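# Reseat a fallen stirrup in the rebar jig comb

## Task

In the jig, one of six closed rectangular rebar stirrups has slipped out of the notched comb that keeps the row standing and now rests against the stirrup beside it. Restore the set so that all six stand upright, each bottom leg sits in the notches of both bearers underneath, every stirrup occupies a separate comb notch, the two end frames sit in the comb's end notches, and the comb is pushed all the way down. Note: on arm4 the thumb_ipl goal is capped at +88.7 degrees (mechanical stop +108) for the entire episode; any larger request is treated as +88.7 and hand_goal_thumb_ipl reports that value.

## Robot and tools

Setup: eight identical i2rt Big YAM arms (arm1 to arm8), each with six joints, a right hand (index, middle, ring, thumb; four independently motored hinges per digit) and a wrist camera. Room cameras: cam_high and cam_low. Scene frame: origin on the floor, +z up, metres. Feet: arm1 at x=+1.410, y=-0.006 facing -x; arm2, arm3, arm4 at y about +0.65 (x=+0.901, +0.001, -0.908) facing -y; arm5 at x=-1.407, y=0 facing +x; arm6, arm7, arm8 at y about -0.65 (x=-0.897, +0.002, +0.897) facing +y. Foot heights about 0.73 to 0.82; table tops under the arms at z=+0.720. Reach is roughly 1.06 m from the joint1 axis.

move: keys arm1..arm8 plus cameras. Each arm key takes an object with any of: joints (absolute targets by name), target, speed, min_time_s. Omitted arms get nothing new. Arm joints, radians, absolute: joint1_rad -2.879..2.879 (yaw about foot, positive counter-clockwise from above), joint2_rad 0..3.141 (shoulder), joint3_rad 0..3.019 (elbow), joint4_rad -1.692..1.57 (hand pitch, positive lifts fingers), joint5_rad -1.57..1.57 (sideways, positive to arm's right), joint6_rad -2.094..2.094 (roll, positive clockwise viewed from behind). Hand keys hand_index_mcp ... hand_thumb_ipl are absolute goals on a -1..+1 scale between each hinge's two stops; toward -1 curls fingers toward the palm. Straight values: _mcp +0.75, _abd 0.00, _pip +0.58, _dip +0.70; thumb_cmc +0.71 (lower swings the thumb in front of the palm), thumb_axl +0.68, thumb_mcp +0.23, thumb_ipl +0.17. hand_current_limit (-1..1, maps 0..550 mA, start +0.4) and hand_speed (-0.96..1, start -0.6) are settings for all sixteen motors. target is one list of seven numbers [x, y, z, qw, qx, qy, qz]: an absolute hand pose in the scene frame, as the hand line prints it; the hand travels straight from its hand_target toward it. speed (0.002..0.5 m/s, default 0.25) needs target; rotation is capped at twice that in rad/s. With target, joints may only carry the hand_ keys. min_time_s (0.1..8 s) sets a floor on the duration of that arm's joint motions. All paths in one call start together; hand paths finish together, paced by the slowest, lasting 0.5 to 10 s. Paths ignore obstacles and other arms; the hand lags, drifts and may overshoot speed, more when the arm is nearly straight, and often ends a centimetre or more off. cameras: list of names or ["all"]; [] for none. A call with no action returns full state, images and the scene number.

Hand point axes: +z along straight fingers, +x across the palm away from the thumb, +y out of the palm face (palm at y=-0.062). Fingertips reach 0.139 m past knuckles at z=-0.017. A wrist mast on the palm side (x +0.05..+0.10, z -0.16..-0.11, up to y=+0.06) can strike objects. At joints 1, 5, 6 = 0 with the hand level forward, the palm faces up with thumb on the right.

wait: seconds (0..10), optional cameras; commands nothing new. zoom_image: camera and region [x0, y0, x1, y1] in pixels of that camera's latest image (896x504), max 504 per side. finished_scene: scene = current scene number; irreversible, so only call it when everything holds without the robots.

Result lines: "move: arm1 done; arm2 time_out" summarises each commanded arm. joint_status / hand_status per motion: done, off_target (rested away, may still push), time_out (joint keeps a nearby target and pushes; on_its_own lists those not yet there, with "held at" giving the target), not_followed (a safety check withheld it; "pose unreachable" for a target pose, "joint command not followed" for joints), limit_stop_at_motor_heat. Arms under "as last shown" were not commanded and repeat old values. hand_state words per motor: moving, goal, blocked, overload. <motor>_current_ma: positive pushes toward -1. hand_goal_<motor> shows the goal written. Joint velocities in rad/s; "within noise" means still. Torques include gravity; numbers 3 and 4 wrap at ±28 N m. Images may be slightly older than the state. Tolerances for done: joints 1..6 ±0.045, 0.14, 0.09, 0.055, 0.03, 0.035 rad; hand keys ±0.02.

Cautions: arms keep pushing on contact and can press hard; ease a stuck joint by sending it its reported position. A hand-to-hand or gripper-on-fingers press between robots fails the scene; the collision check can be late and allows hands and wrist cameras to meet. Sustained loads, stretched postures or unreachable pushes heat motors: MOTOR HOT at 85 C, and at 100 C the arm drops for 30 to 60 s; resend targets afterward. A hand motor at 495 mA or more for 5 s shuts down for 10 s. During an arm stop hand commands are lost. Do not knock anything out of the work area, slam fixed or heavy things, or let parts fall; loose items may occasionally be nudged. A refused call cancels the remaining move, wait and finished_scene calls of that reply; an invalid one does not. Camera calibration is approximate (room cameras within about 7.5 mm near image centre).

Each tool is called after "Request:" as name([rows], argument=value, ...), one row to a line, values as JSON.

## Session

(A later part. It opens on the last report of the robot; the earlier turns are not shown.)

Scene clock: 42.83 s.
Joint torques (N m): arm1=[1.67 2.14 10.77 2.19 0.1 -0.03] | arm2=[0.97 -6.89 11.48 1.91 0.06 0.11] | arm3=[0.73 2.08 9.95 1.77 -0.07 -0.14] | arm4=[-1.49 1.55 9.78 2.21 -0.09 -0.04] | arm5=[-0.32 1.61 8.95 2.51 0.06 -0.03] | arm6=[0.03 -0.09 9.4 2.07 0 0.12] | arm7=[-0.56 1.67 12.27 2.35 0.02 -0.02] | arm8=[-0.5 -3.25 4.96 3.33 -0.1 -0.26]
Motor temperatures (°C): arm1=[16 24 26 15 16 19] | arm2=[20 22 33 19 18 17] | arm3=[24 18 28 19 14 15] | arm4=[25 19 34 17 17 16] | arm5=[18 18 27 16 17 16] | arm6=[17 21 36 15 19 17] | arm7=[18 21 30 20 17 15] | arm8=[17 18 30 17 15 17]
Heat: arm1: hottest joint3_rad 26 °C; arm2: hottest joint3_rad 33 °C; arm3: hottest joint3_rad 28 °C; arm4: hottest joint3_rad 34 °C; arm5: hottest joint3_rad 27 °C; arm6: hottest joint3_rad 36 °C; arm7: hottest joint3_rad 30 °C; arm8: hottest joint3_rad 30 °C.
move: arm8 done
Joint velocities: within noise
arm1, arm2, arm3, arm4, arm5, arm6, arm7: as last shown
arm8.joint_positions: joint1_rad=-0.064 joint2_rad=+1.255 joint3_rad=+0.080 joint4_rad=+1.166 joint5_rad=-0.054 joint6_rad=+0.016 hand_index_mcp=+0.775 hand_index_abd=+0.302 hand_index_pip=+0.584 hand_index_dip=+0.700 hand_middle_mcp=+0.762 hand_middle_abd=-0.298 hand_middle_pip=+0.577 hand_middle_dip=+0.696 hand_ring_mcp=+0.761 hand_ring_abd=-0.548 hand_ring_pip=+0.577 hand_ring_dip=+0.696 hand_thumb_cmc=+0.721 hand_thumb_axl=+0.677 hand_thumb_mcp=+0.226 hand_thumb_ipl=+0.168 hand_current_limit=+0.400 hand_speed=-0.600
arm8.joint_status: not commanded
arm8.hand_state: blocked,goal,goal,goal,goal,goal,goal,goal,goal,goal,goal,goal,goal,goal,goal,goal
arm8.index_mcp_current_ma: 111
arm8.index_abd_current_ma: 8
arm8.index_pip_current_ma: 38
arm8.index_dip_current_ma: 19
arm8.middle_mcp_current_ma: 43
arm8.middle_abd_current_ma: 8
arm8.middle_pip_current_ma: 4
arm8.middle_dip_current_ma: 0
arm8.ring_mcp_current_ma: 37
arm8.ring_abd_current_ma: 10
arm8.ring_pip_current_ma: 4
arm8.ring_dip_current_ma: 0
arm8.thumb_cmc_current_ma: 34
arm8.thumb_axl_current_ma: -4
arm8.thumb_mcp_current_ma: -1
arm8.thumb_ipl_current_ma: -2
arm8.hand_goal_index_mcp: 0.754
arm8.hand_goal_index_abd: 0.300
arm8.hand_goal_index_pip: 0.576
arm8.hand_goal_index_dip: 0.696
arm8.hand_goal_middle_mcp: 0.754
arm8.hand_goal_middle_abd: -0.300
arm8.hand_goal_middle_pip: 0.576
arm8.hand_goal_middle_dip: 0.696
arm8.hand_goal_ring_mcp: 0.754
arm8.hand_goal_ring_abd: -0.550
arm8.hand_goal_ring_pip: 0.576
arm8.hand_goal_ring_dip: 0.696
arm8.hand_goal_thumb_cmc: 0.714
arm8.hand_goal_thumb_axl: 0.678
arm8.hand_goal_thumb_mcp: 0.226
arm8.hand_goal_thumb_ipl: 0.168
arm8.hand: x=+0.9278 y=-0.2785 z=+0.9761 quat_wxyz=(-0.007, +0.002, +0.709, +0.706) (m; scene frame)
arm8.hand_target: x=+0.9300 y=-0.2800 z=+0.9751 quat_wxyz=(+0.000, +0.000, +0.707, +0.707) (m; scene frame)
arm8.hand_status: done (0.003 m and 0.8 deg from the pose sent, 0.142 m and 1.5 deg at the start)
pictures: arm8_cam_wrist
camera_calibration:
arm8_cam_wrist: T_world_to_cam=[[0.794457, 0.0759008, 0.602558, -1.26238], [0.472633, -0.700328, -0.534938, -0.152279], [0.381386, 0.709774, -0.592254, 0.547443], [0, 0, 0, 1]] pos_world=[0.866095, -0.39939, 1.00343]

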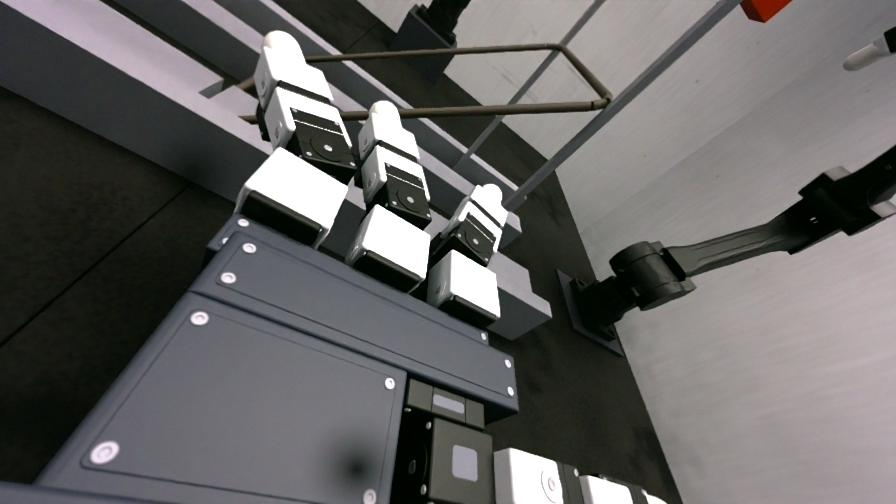

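Request:
move(arm8={"target":[0.9225,-0.18,0.975,0,0,0.7071,0.7071],"speed":0.12,"joints":{"hand_index_abd":0.0,"hand_middle_abd":-0.4,"hand_ring_abd":-0.62,"hand_current_limit":0.6}}, arm2={"target":[0.572,0.28,1.205,0.7071,0.7071,0,0],"speed":0.15}, cameras=["arm8_cam_wrist","cam_high"])

Request:
zoom_image(camera="arm8_cam_wrist", region=[220, 20, 620, 300])

Scene clock: 47.77 s.
Joint torques (N m): arm1=[1.44 1.55 10.77 2.32 0.04 -0.03] | arm2=[1.14 -8.76 7.68 1.95 0.08 0.11] | arm3=[0.67 2.08 9.94 1.78 -0.07 -0.14] | arm4=[-1.08 3.08 9.68 1.98 -0.05 -0.12] | arm5=[-0.32 1.61 8.95 2.52 0.06 -0.03] | arm6=[-0.03 -0.09 9.42 2.07 0 0.13] | arm7=[-0.67 1.79 12.34 2.37 0.02 -0.03] | arm8=[1.44 -5.71 8.92 2.76 0.16 -0.24]
Motor temperatures (°C): arm1=[16 24 26 15 16 19] | arm2=[20 22 34 19 18 17] | arm3=[24 18 28 19 14 15] | arm4=[25 19 34 17 17 16] | arm5=[18 18 27 16 17 16] | arm6=[17 21 36 15 19 17] | arm7=[18 21 30 20 17 15] | arm8=[17 18 30 17 15 17]
Heat: arm1: hottest joint3_rad 26 °C; arm2: hottest joint3_rad 34 °C; arm3: hottest joint3_rad 28 °C; arm4: hottest joint3_rad 34 °C; arm5: hottest joint3_rad 27 °C; arm6: hottest joint3_rad 36 °C; arm7: hottest joint3_rad 30 °C; arm8: hottest joint3_rad 30 °C.
move: arm2 done; arm8 off_target
Joint velocities: within noise
arm1, arm3, arm4, arm5, arm6, arm7: as last shown
arm2.joint_positions: joint1_rad=-1.010 joint2_rad=+1.301 joint3_rad=+0.683 joint4_rad=+0.616 joint5_rad=-0.999 joint6_rad=-0.001 hand_index_mcp=+0.761 hand_index_abd=+0.001 hand_index_pip=+0.577 hand_index_dip=+0.696 hand_middle_mcp=+0.762 hand_middle_abd=+0.001 hand_middle_pip=+0.577 hand_middle_dip=+0.696 hand_ring_mcp=+0.761 hand_ring_abd=+0.001 hand_ring_pip=+0.577 hand_ring_dip=+0.696 hand_thumb_cmc=-0.566 hand_thumb_axl=+0.677 hand_thumb_mcp=+0.226 hand_thumb_ipl=+0.168 hand_current_limit=+0.400 hand_speed=-0.600
arm2.joint_status: not commanded
arm2.hand_state: goal,goal,goal,goal,goal,goal,goal,goal,goal,goal,goal,goal,goal,goal,goal,goal
arm2.index_mcp_current_ma: 1
arm2.index_abd_current_ma: 0
arm2.index_pip_current_ma: 0
arm2.index_dip_current_ma: 0
arm2.middle_mcp_current_ma: 1
arm2.middle_abd_current_ma: 0
arm2.middle_pip_current_ma: 0
arm2.middle_dip_current_ma: 0
arm2.ring_mcp_current_ma: 1
arm2.ring_abd_current_ma: 0
arm2.ring_pip_current_ma: 0
arm2.ring_dip_current_ma: 0
arm2.thumb_cmc_current_ma: 0
arm2.thumb_axl_current_ma: 0
arm2.thumb_mcp_current_ma: 0
arm2.thumb_ipl_current_ma: 0
arm2.hand_goal_index_mcp: 0.754
arm2.hand_goal_index_abd: 0.000
arm2.hand_goal_index_pip: 0.576
arm2.hand_goal_index_dip: 0.696
arm2.hand_goal_middle_mcp: 0.754
arm2.hand_goal_middle_abd: 0.000
arm2.hand_goal_middle_pip: 0.576
arm2.hand_goal_middle_dip: 0.696
arm2.hand_goal_ring_mcp: 0.754
arm2.hand_goal_ring_abd: 0.000
arm2.hand_goal_ring_pip: 0.576
arm2.hand_goal_ring_dip: 0.696
arm2.hand_goal_thumb_cmc: -0.570
arm2.hand_goal_thumb_axl: 0.678
arm2.hand_goal_thumb_mcp: 0.226
arm2.hand_goal_thumb_ipl: 0.168
arm2.hand: x=+0.5651 y=+0.2839 z=+1.2039 quat_wxyz=(+0.707, +0.707, -0.001, -0.009) (m; scene frame)
arm2.hand_target: x=+0.5719 y=+0.2801 z=+1.2050 quat_wxyz=(+0.707, +0.707, +0.000, +0.000) (m; scene frame)
arm2.hand_status: done (0.008 m and 1.0 deg from the pose sent, 0.027 m and 1.1 deg at the start)
arm8.joint_positions: joint1_rad=-0.040 joint2_rad=+1.501 joint3_rad=+0.282 joint4_rad=+1.184 joint5_rad=-0.015 joint6_rad=+0.016 hand_index_mcp=+0.774 hand_index_abd=+0.003 hand_index_pip=+0.583 hand_index_dip=+0.700 hand_middle_mcp=+0.752 hand_middle_abd=-0.412 hand_middle_pip=+0.575 hand_middle_dip=+0.698 hand_ring_mcp=+0.761 hand_ring_abd=-0.617 hand_ring_pip=+0.577 hand_ring_dip=+0.696 hand_thumb_cmc=+0.721 hand_thumb_axl=+0.677 hand_thumb_mcp=+0.226 hand_thumb_ipl=+0.168 hand_current_limit=+0.600 hand_speed=-0.600
arm8.joint_status: all done
arm8.hand_state: blocked,goal,goal,goal,goal,goal,goal,goal,goal,goal,goal,goal,goal,goal,goal,goal
arm8.index_mcp_current_ma: 107
arm8.index_abd_current_ma: 11
arm8.index_pip_current_ma: 37
arm8.index_dip_current_ma: 18
arm8.middle_mcp_current_ma: -9
arm8.middle_abd_current_ma: -52
arm8.middle_pip_current_ma: -3
arm8.middle_dip_current_ma: 8
arm8.ring_mcp_current_ma: 38
arm8.ring_abd_current_ma: 15
arm8.ring_pip_current_ma: 4
arm8.ring_dip_current_ma: 0
arm8.thumb_cmc_current_ma: 35
arm8.thumb_axl_current_ma: -4
arm8.thumb_mcp_current_ma: -1
arm8.thumb_ipl_current_ma: -2
arm8.hand_goal_index_mcp: 0.754
arm8.hand_goal_index_abd: 0.000
arm8.hand_goal_index_pip: 0.576
arm8.hand_goal_index_dip: 0.696
arm8.hand_goal_middle_mcp: 0.754
arm8.hand_goal_middle_abd: -0.400
arm8.hand_goal_middle_pip: 0.576
arm8.hand_goal_middle_dip: 0.696
arm8.hand_goal_ring_mcp: 0.754
arm8.hand_goal_ring_abd: -0.620
arm8.hand_goal_ring_pip: 0.576
arm8.hand_goal_ring_dip: 0.696
arm8.hand_goal_thumb_cmc: 0.714
arm8.hand_goal_thumb_axl: 0.678
arm8.hand_goal_thumb_mcp: 0.226
arm8.hand_goal_thumb_ipl: 0.168
arm8.hand: x=+0.9274 y=-0.1980 z=+0.9655 quat_wxyz=(-0.001, +0.007, +0.717, +0.697) (m; scene frame)
arm8.hand_target: x=+0.9223 y=-0.1812 z=+0.9749 quat_wxyz=(+0.000, +0.000, +0.707, +0.707) (m; scene frame)
arm8.hand_status: off_target (0.021 m and 1.9 deg from the pose sent, 0.099 m and 0.8 deg at the start)
pictures: arm8_cam_wrist, cam_high
camera_calibration:
arm8_cam_wrist: T_world_to_cam=[[0.795589, 0.0793838, 0.600613, -1.26032], [0.46227, -0.720336, -0.517129, -0.112895], [0.391591, 0.689068, -0.609789, 0.487597], [0, 0, 0, 1]] pos_world=[0.863944, -0.31726, 0.995912]

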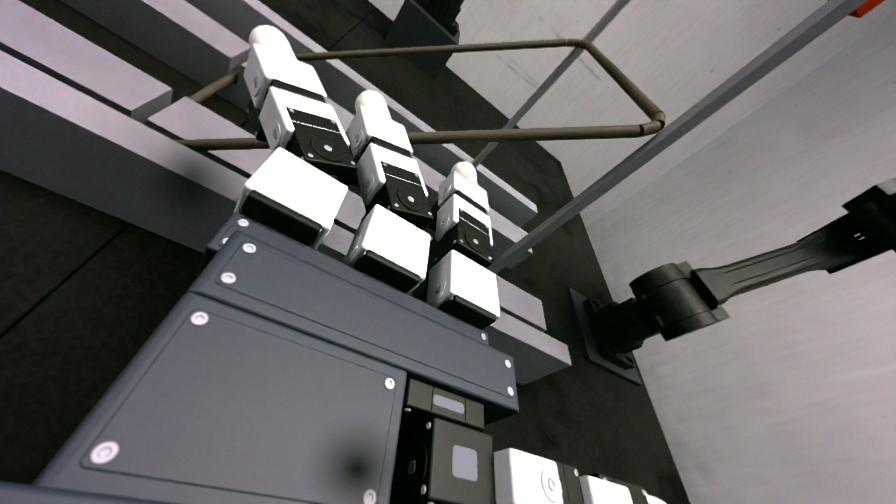

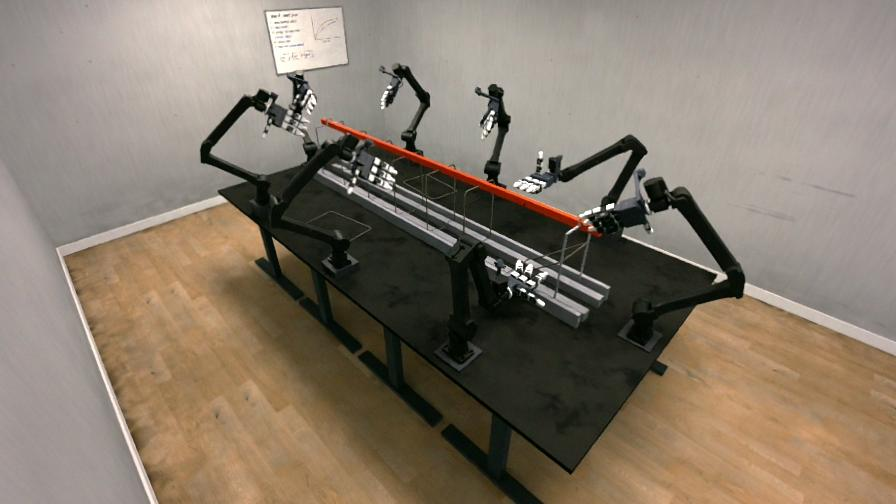

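Scaled by 1.260.

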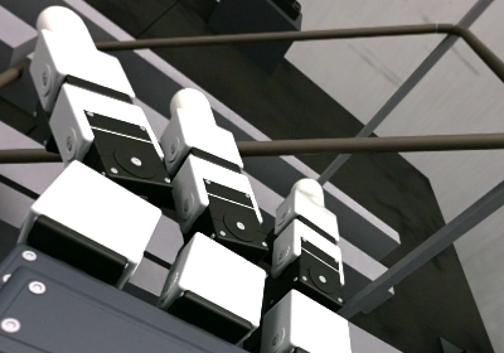

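Request:
move(arm8={"target":[0.912,-0.17,1.0,0,0,0.702,0.712],"speed":0.12}, cameras=["arm8_cam_wrist"])

Request:
zoom_image(camera="arm8_cam_wrist", region=[220, 20, 620, 300])

Scene clock: 50.00 s.
Joint torques (N m): arm1=[1.85 1.67 10.62 2.26 0.04 -0.1] | arm2=[1.03 -8.76 7.66 1.96 0.09 0.11] | arm3=[0.73 2.08 9.96 1.78 -0.07 -0.14] | arm4=[-0.91 2.32 9.57 2.09 -0.02 -0.06] | arm5=[-0.32 1.61 8.96 2.51 0.06 -0.03] | arm6=[-0.03 -0.09 9.42 2.07 0.01 0.12] | arm7=[-0.56 1.67 12.31 2.4 -0.01 -0.02] | arm8=[2.26 -7.3 11.56 1.69 -0.18 -0.25]
Motor temperatures (°C): arm1=[16 24 26 15 16 19] | arm2=[20 22 34 19 18 17] | arm3=[24 18 28 19 14 15] | arm4=[25 19 34 17 17 16] | arm5=[18 18 27 16 17 16] | arm6=[17 21 36 15 19 17] | arm7=[18 21 30 20 17 15] | arm8=[17 18 30 17 15 17]
Heat: arm1: hottest joint3_rad 26 °C; arm2: hottest joint3_rad 34 °C; arm3: hottest joint3_rad 28 °C; arm4: hottest joint3_rad 34 °C; arm5: hottest joint3_rad 27 °C; arm6: hottest joint3_rad 36 °C; arm7: hottest joint3_rad 30 °C; arm8: hottest joint3_rad 30 °C.
move: arm8 off_target
Joint velocities: within noise
arm1.joint_positions: joint1_rad=+0.438 joint2_rad=+0.636 joint3_rad=+1.431 joint4_rad=-1.319 joint5_rad=+0.089 joint6_rad=+1.130 hand_index_mcp=+0.755 hand_index_abd=+0.000 hand_index_pip=+0.577 hand_index_dip=+0.696 hand_middle_mcp=+0.754 hand_middle_abd=+0.000 hand_middle_pip=+0.577 hand_middle_dip=+0.696 hand_ring_mcp=+0.755 hand_ring_abd=+0.000 hand_ring_pip=+0.577 hand_ring_dip=+0.696 hand_thumb_cmc=+0.715 hand_thumb_axl=+0.677 hand_thumb_mcp=+0.226 hand_thumb_ipl=+0.168 hand_current_limit=+0.400 hand_speed=-0.600
arm1.joint_status: not commanded
arm1.hand_state: goal,goal,goal,goal,goal,goal,goal,goal,goal,goal,goal,goal,goal,goal,goal,goal
arm1.index_mcp_current_ma: 0
arm1.index_abd_current_ma: 0
arm1.index_pip_current_ma: 0
arm1.index_dip_current_ma: 0
arm1.middle_mcp_current_ma: 0
arm1.middle_abd_current_ma: 0
arm1.middle_pip_current_ma: 0
arm1.middle_dip_current_ma: 0
arm1.ring_mcp_current_ma: 0
arm1.ring_abd_current_ma: 0
arm1.ring_pip_current_ma: 0
arm1.ring_dip_current_ma: 0
arm1.thumb_cmc_current_ma: 0
arm1.thumb_axl_current_ma: 0
arm1.thumb_mcp_current_ma: 0
arm1.thumb_ipl_current_ma: 0
arm1.hand_goal_index_mcp: 0.754
arm1.hand_goal_index_abd: 0.000
arm1.hand_goal_index_pip: 0.576
arm1.hand_goal_index_dip: 0.696
arm1.hand_goal_middle_mcp: 0.754
arm1.hand_goal_middle_abd: 0.000
arm1.hand_goal_middle_pip: 0.576
arm1.hand_goal_middle_dip: 0.696
arm1.hand_goal_ring_mcp: 0.754
arm1.hand_goal_ring_abd: 0.000
arm1.hand_goal_ring_pip: 0.576
arm1.hand_goal_ring_dip: 0.696
arm1.hand_goal_thumb_cmc: 0.714
arm1.hand_goal_thumb_axl: 0.678
arm1.hand_goal_thumb_mcp: 0.226
arm1.hand_goal_thumb_ipl: 0.168
arm1.hand: x=+1.1459 y=-0.0103 z=+1.3037 quat_wxyz=(+0.498, +0.347, -0.794, -0.033) (m; scene frame)
arm1.hand_target: x=+1.1491 y=-0.0086 z=+1.3182 quat_wxyz=(+0.513, +0.343, -0.786, -0.033) (m; scene frame)
arm1.hand_status: not commanded
arm2: as last shown
arm2.hand_target: x=+0.5720 y=+0.2801 z=+1.2050 quat_wxyz=(+0.707, +0.707, +0.000, +0.000) (m; scene frame)
arm3.joint_positions: joint1_rad=+0.491 joint2_rad=+0.620 joint3_rad=+1.359 joint4_rad=-1.260 joint5_rad=-0.103 joint6_rad=+1.082 hand_index_mcp=+0.754 hand_index_abd=+0.000 hand_index_pip=+0.577 hand_index_dip=+0.696 hand_middle_mcp=+0.754 hand_middle_abd=+0.001 hand_middle_pip=+0.577 hand_middle_dip=+0.696 hand_ring_mcp=+0.754 hand_ring_abd=+0.001 hand_ring_pip=+0.577 hand_ring_dip=+0.696 hand_thumb_cmc=+0.714 hand_thumb_axl=+0.677 hand_thumb_mcp=+0.226 hand_thumb_ipl=+0.168 hand_current_limit=+0.400 hand_speed=-0.600
arm3.joint_status: not commanded
arm3.hand_state: goal,goal,goal,goal,goal,goal,goal,goal,goal,goal,goal,goal,goal,goal,goal,goal
arm3.index_mcp_current_ma: 1
arm3.index_abd_current_ma: 0
arm3.index_pip_current_ma: 1
arm3.index_dip_current_ma: 0
arm3.middle_mcp_current_ma: 0
arm3.middle_abd_current_ma: 1
arm3.middle_pip_current_ma: 1
arm3.middle_dip_current_ma: 0
arm3.ring_mcp_current_ma: 0
arm3.ring_abd_current_ma: 1
arm3.ring_pip_current_ma: 1
arm3.ring_dip_current_ma: 0
arm3.thumb_cmc_current_ma: 0
arm3.thumb_axl_current_ma: -1
arm3.thumb_mcp_current_ma: 0
arm3.thumb_ipl_current_ma: 0
arm3.hand_goal_index_mcp: 0.754
arm3.hand_goal_index_abd: 0.000
arm3.hand_goal_index_pip: 0.576
arm3.hand_goal_index_dip: 0.696
arm3.hand_goal_middle_mcp: 0.754
arm3.hand_goal_middle_abd: 0.000
arm3.hand_goal_middle_pip: 0.576
arm3.hand_goal_middle_dip: 0.696
arm3.hand_goal_ring_mcp: 0.754
arm3.hand_goal_ring_abd: 0.000
arm3.hand_goal_ring_pip: 0.576
arm3.hand_goal_ring_dip: 0.696
arm3.hand_goal_thumb_cmc: 0.714
arm3.hand_goal_thumb_axl: 0.678
arm3.hand_goal_thumb_mcp: 0.226
arm3.hand_goal_thumb_ipl: 0.168
arm3.hand: x=+0.0526 y=+0.3949 z=+1.3459 quat_wxyz=(+0.332, +0.827, -0.240, +0.387) (m; scene frame)
arm3.hand_target: x=+0.0512 y=+0.3976 z=+1.3566 quat_wxyz=(+0.339, +0.821, -0.237, +0.393) (m; scene frame)
arm3.hand_status: not commanded
arm4.joint_positions: joint1_rad=+0.323 joint2_rad=+0.609 joint3_rad=+1.373 joint4_rad=-1.316 joint5_rad=+0.012 joint6_rad=+1.173 hand_index_mcp=+0.754 hand_index_abd=+0.000 hand_index_pip=+0.577 hand_index_dip=+0.696 hand_middle_mcp=+0.754 hand_middle_abd=+0.000 hand_middle_pip=+0.577 hand_middle_dip=+0.696 hand_ring_mcp=+0.754 hand_ring_abd=+0.000 hand_ring_pip=+0.577 hand_ring_dip=+0.696 hand_thumb_cmc=+0.714 hand_thumb_axl=+0.677 hand_thumb_mcp=+0.226 hand_thumb_ipl=+0.168 hand_current_limit=+0.400 hand_speed=-0.600
arm4.joint_status: not commanded
arm4.hand_state: goal,goal,goal,goal,goal,goal,goal,goal,goal,goal,goal,goal,goal,goal,goal,goal
arm4.index_mcp_current_ma: 0
arm4.index_abd_current_ma: 1
arm4.index_pip_current_ma: 2
arm4.index_dip_current_ma: 0
arm4.middle_mcp_current_ma: 0
arm4.middle_abd_current_ma: 1
arm4.middle_pip_current_ma: 2
arm4.middle_dip_current_ma: 0
arm4.ring_mcp_current_ma: 0
arm4.ring_abd_current_ma: 1
arm4.ring_pip_current_ma: 2
arm4.ring_dip_current_ma: 0
arm4.thumb_cmc_current_ma: 1
arm4.thumb_axl_current_ma: -3
arm4.thumb_mcp_current_ma: -1
arm4.thumb_ipl_current_ma: -1
arm4.hand_goal_index_mcp: 0.754
arm4.hand_goal_index_abd: 0.000
arm4.hand_goal_index_pip: 0.576
arm4.hand_goal_index_dip: 0.696
arm4.hand_goal_middle_mcp: 0.754
arm4.hand_goal_middle_abd: 0.000
arm4.hand_goal_middle_pip: 0.576
arm4.hand_goal_middle_dip: 0.696
arm4.hand_goal_ring_mcp: 0.754
arm4.hand_goal_ring_abd: 0.000
arm4.hand_goal_ring_pip: 0.576
arm4.hand_goal_ring_dip: 0.696
arm4.hand_goal_thumb_cmc: 0.714
arm4.hand_goal_thumb_axl: 0.678
arm4.hand_goal_thumb_mcp: 0.226
arm4.hand_goal_thumb_ipl: 0.168
arm4.hand: x=-0.9267 y=+0.3898 z=+1.3590 quat_wxyz=(+0.360, +0.790, -0.375, +0.326) (m; scene frame)
arm4.hand_target: x=-0.9278 y=+0.3929 z=+1.3735 quat_wxyz=(+0.371, +0.782, -0.371, +0.336) (m; scene frame)
arm4.hand_status: not commanded
arm5.joint_positions: joint1_rad=-0.309 joint2_rad=+0.583 joint3_rad=+1.444 joint4_rad=-1.339 joint5_rad=-0.022 joint6_rad=+1.099 hand_index_mcp=+0.755 hand_index_abd=+0.001 hand_index_pip=+0.577 hand_index_dip=+0.696 hand_middle_mcp=+0.755 hand_middle_abd=+0.000 hand_middle_pip=+0.577 hand_middle_dip=+0.696 hand_ring_mcp=+0.755 hand_ring_abd=+0.001 hand_ring_pip=+0.577 hand_ring_dip=+0.696 hand_thumb_cmc=+0.715 hand_thumb_axl=+0.677 hand_thumb_mcp=+0.226 hand_thumb_ipl=+0.168 hand_current_limit=+0.400 hand_speed=-0.600
arm5.joint_status: not commanded
arm5.hand_state: goal,goal,goal,goal,goal,goal,goal,goal,goal,goal,goal,goal,goal,goal,goal,goal
arm5.index_mcp_current_ma: 2
arm5.index_abd_current_ma: 1
arm5.index_pip_current_ma: 1
arm5.index_dip_current_ma: 0
arm5.middle_mcp_current_ma: 1
arm5.middle_abd_current_ma: 1
arm5.middle_pip_current_ma: 1
arm5.middle_dip_current_ma: 0
arm5.ring_mcp_current_ma: 2
arm5.ring_abd_current_ma: 1
arm5.ring_pip_current_ma: 1
arm5.ring_dip_current_ma: 0
arm5.thumb_cmc_current_ma: 1
arm5.thumb_axl_current_ma: -1
arm5.thumb_mcp_current_ma: 0
arm5.thumb_ipl_current_ma: -1
arm5.hand_goal_index_mcp: 0.754
arm5.hand_goal_index_abd: 0.000
arm5.hand_goal_index_pip: 0.576
arm5.hand_goal_index_dip: 0.696
arm5.hand_goal_middle_mcp: 0.754
arm5.hand_goal_middle_abd: 0.000
arm5.hand_goal_middle_pip: 0.576
arm5.hand_goal_middle_dip: 0.696
arm5.hand_goal_ring_mcp: 0.754
arm5.hand_goal_ring_abd: 0.000
arm5.hand_goal_ring_pip: 0.576
arm5.hand_goal_ring_dip: 0.696
arm5.hand_goal_thumb_cmc: 0.714
arm5.hand_goal_thumb_axl: 0.678
arm5.hand_goal_thumb_mcp: 0.226
arm5.hand_goal_thumb_ipl: 0.168
arm5.hand: x=-1.2145 y=-0.1378 z=+1.3354 quat_wxyz=(+0.177, +0.849, +0.096, +0.489) (m; scene frame)
arm5.hand_target: x=-1.2183 y=-0.1368 z=+1.3488 quat_wxyz=(+0.182, +0.841, +0.095, +0.501) (m; scene frame)
arm5.hand_status: not commanded
arm6.joint_positions: joint1_rad=-0.469 joint2_rad=+0.645 joint3_rad=+1.362 joint4_rad=-1.302 joint5_rad=+0.056 joint6_rad=+1.033 hand_index_mcp=+0.755 hand_index_abd=+0.000 hand_index_pip=+0.577 hand_index_dip=+0.696 hand_middle_mcp=+0.755 hand_middle_abd=+0.000 hand_middle_pip=+0.577 hand_middle_dip=+0.696 hand_ring_mcp=+0.755 hand_ring_abd=+0.000 hand_ring_pip=+0.577 hand_ring_dip=+0.696 hand_thumb_cmc=+0.715 hand_thumb_axl=+0.677 hand_thumb_mcp=+0.226 hand_thumb_ipl=+0.168 hand_current_limit=+0.400 hand_speed=-0.600
arm6.joint_status: not commanded
arm6.hand_state: goal,goal,goal,goal,goal,goal,goal,goal,goal,goal,goal,goal,goal,goal,goal,goal
arm6.index_mcp_current_ma: 0
arm6.index_abd_current_ma: 0
arm6.index_pip_current_ma: 0
arm6.index_dip_current_ma: 0
arm6.middle_mcp_current_ma: 0
arm6.middle_abd_current_ma: 0
arm6.middle_pip_current_ma: 0
arm6.middle_dip_current_ma: 0
arm6.ring_mcp_current_ma: 0
arm6.ring_abd_current_ma: 0
arm6.ring_pip_current_ma: 0
arm6.ring_dip_current_ma: 0
arm6.thumb_cmc_current_ma: 0
arm6.thumb_axl_current_ma: 0
arm6.thumb_mcp_current_ma: 0
arm6.thumb_ipl_current_ma: 0
arm6.hand_goal_index_mcp: 0.754
arm6.hand_goal_index_abd: 0.000
arm6.hand_goal_index_pip: 0.576
arm6.hand_goal_index_dip: 0.696
arm6.hand_goal_middle_mcp: 0.754
arm6.hand_goal_middle_abd: 0.000
arm6.hand_goal_middle_pip: 0.576
arm6.hand_goal_middle_dip: 0.696
arm6.hand_goal_ring_mcp: 0.754
arm6.hand_goal_ring_abd: 0.000
arm6.hand_goal_ring_pip: 0.576
arm6.hand_goal_ring_dip: 0.696
arm6.hand_goal_thumb_cmc: 0.714
arm6.hand_goal_thumb_axl: 0.678
arm6.hand_goal_thumb_mcp: 0.226
arm6.hand_goal_thumb_ipl: 0.168
arm6.hand: x=-0.6903 y=-0.4654 z=+1.3610 quat_wxyz=(-0.117, +0.608, +0.637, +0.460) (m; scene frame)
arm6.hand_target: x=-0.6913 y=-0.4678 z=+1.3713 quat_wxyz=(-0.120, +0.604, +0.633, +0.469) (m; scene frame)
arm6.hand_status: not commanded
arm7.joint_positions: joint1_rad=-0.262 joint2_rad=+0.628 joint3_rad=+1.318 joint4_rad=-1.343 joint5_rad=+0.094 joint6_rad=+1.047 hand_index_mcp=+0.755 hand_index_abd=+0.000 hand_index_pip=+0.577 hand_index_dip=+0.696 hand_middle_mcp=+0.755 hand_middle_abd=+0.000 hand_middle_pip=+0.577 hand_middle_dip=+0.696 hand_ring_mcp=+0.755 hand_ring_abd=+0.000 hand_ring_pip=+0.577 hand_ring_dip=+0.696 hand_thumb_cmc=+0.715 hand_thumb_axl=+0.677 hand_thumb_mcp=+0.225 hand_thumb_ipl=+0.168 hand_current_limit=+0.400 hand_speed=-0.600
arm7.joint_status: not commanded
arm7.hand_state: goal,goal,goal,goal,goal,goal,goal,goal,goal,goal,goal,goal,goal,goal,goal,goal
arm7.index_mcp_current_ma: 4
arm7.index_abd_current_ma: 0
arm7.index_pip_current_ma: 3
arm7.index_dip_current_ma: 0
arm7.middle_mcp_current_ma: 4
arm7.middle_abd_current_ma: 0
arm7.middle_pip_current_ma: 3
arm7.middle_dip_current_ma: 0
arm7.ring_mcp_current_ma: 3
arm7.ring_abd_current_ma: 0
arm7.ring_pip_current_ma: 3
arm7.ring_dip_current_ma: 0
arm7.thumb_cmc_current_ma: 4
arm7.thumb_axl_current_ma: -3
arm7.thumb_mcp_current_ma: -2
arm7.thumb_ipl_current_ma: -1
arm7.hand_goal_index_mcp: 0.754
arm7.hand_goal_index_abd: 0.000
arm7.hand_goal_index_pip: 0.576
arm7.hand_goal_index_dip: 0.696
arm7.hand_goal_middle_mcp: 0.754
arm7.hand_goal_middle_abd: 0.000
arm7.hand_goal_middle_pip: 0.576
arm7.hand_goal_middle_dip: 0.696
arm7.hand_goal_ring_mcp: 0.754
arm7.hand_goal_ring_abd: 0.000
arm7.hand_goal_ring_pip: 0.576
arm7.hand_goal_ring_dip: 0.696
arm7.hand_goal_thumb_cmc: 0.714
arm7.hand_goal_thumb_axl: 0.678
arm7.hand_goal_thumb_mcp: 0.226
arm7.hand_goal_thumb_ipl: 0.168
arm7.hand: x=+0.1777 y=-0.4495 z=+1.2828 quat_wxyz=(-0.129, +0.575, +0.685, +0.429) (m; scene frame)
arm7.hand_target: x=+0.1771 y=-0.4521 z=+1.2991 quat_wxyz=(-0.135, +0.570, +0.678, +0.444) (m; scene frame)
arm7.hand_status: not commanded
arm8.joint_positions: joint1_rad=-0.014 joint2_rad=+1.447 joint3_rad=+0.289 joint4_rad=+1.107 joint5_rad=+0.030 joint6_rad=+0.016 hand_index_mcp=+0.774 hand_index_abd=+0.003 hand_index_pip=+0.583 hand_index_dip=+0.700 hand_middle_mcp=+0.768 hand_middle_abd=-0.406 hand_middle_pip=+0.585 hand_middle_dip=+0.702 hand_ring_mcp=+0.761 hand_ring_abd=-0.616 hand_ring_pip=+0.577 hand_ring_dip=+0.696 hand_thumb_cmc=+0.721 hand_thumb_axl=+0.677 hand_thumb_mcp=+0.226 hand_thumb_ipl=+0.168 hand_current_limit=+0.600 hand_speed=-0.600
arm8.joint_status: not commanded
arm8.hand_state: blocked,goal,goal,goal,goal,goal,goal,goal,goal,goal,goal,goal,goal,goal,goal,goal
arm8.index_mcp_current_ma: 107
arm8.index_abd_current_ma: 11
arm8.index_pip_current_ma: 37
arm8.index_dip_current_ma: 18
arm8.middle_mcp_current_ma: 75
arm8.middle_abd_current_ma: -25
arm8.middle_pip_current_ma: 43
arm8.middle_dip_current_ma: 27
arm8.ring_mcp_current_ma: 38
arm8.ring_abd_current_ma: 15
arm8.ring_pip_current_ma: 4
arm8.ring_dip_current_ma: 0
arm8.thumb_cmc_current_ma: 35
arm8.thumb_axl_current_ma: -4
arm8.thumb_mcp_current_ma: -1
arm8.thumb_ipl_current_ma: -2
arm8.hand_goal_index_mcp: 0.754
arm8.hand_goal_index_abd: 0.000
arm8.hand_goal_index_pip: 0.576
arm8.hand_goal_index_dip: 0.696
arm8.hand_goal_middle_mcp: 0.754
arm8.hand_goal_middle_abd: -0.400
arm8.hand_goal_middle_pip: 0.576
arm8.hand_goal_middle_dip: 0.696
arm8.hand_goal_ring_mcp: 0.754
arm8.hand_goal_ring_abd: -0.620
arm8.hand_goal_ring_pip: 0.576
arm8.hand_goal_ring_dip: 0.696
arm8.hand_goal_thumb_cmc: 0.714
arm8.hand_goal_thumb_axl: 0.678
arm8.hand_goal_thumb_mcp: 0.226
arm8.hand_goal_thumb_ipl: 0.168
arm8.hand: x=+0.9235 y=-0.1964 z=+0.9714 quat_wxyz=(+0.006, +0.013, +0.723, +0.690) (m; scene frame)
arm8.hand_target: x=+0.9118 y=-0.1737 z=+1.0005 quat_wxyz=(+0.000, +0.000, +0.702, +0.712) (m; scene frame)
arm8.hand_status: off_target (0.041 m and 3.8 deg from the pose sent, 0.047 m and 2.6 deg at the start)
pictures: arm8_cam_wrist
camera_calibration:
arm8_cam_wrist: T_world_to_cam=[[0.796062, 0.0752609, 0.600517, -1.26208], [0.449666, -0.737662, -0.503641, -0.111792], [0.405074, 0.670962, -0.621068, 0.486537], [0, 0, 0, 1]] pos_world=[0.85788, -0.313927, 1.00377]

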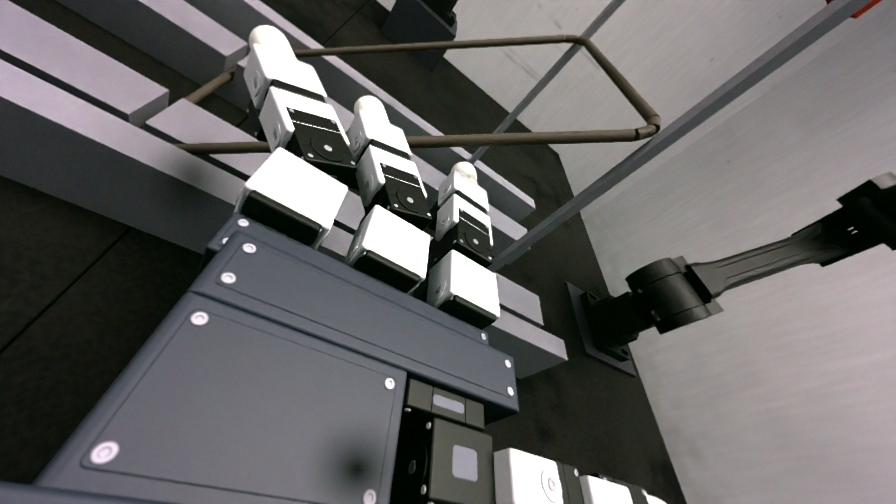

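Scaled by 1.260.

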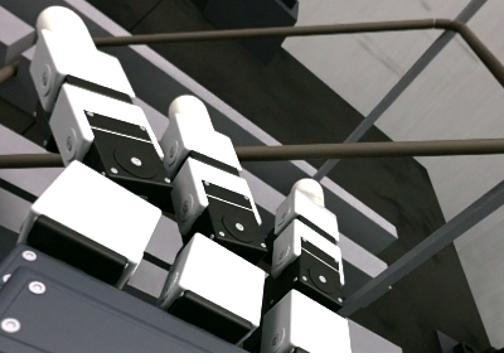

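Request:
zoom_image(camera="arm8_cam_wrist", region=[320, 80, 460, 220])

Request:
zoom_image(camera="cam_high", region=[500, 240, 570, 310])

Scaled by 3.600.

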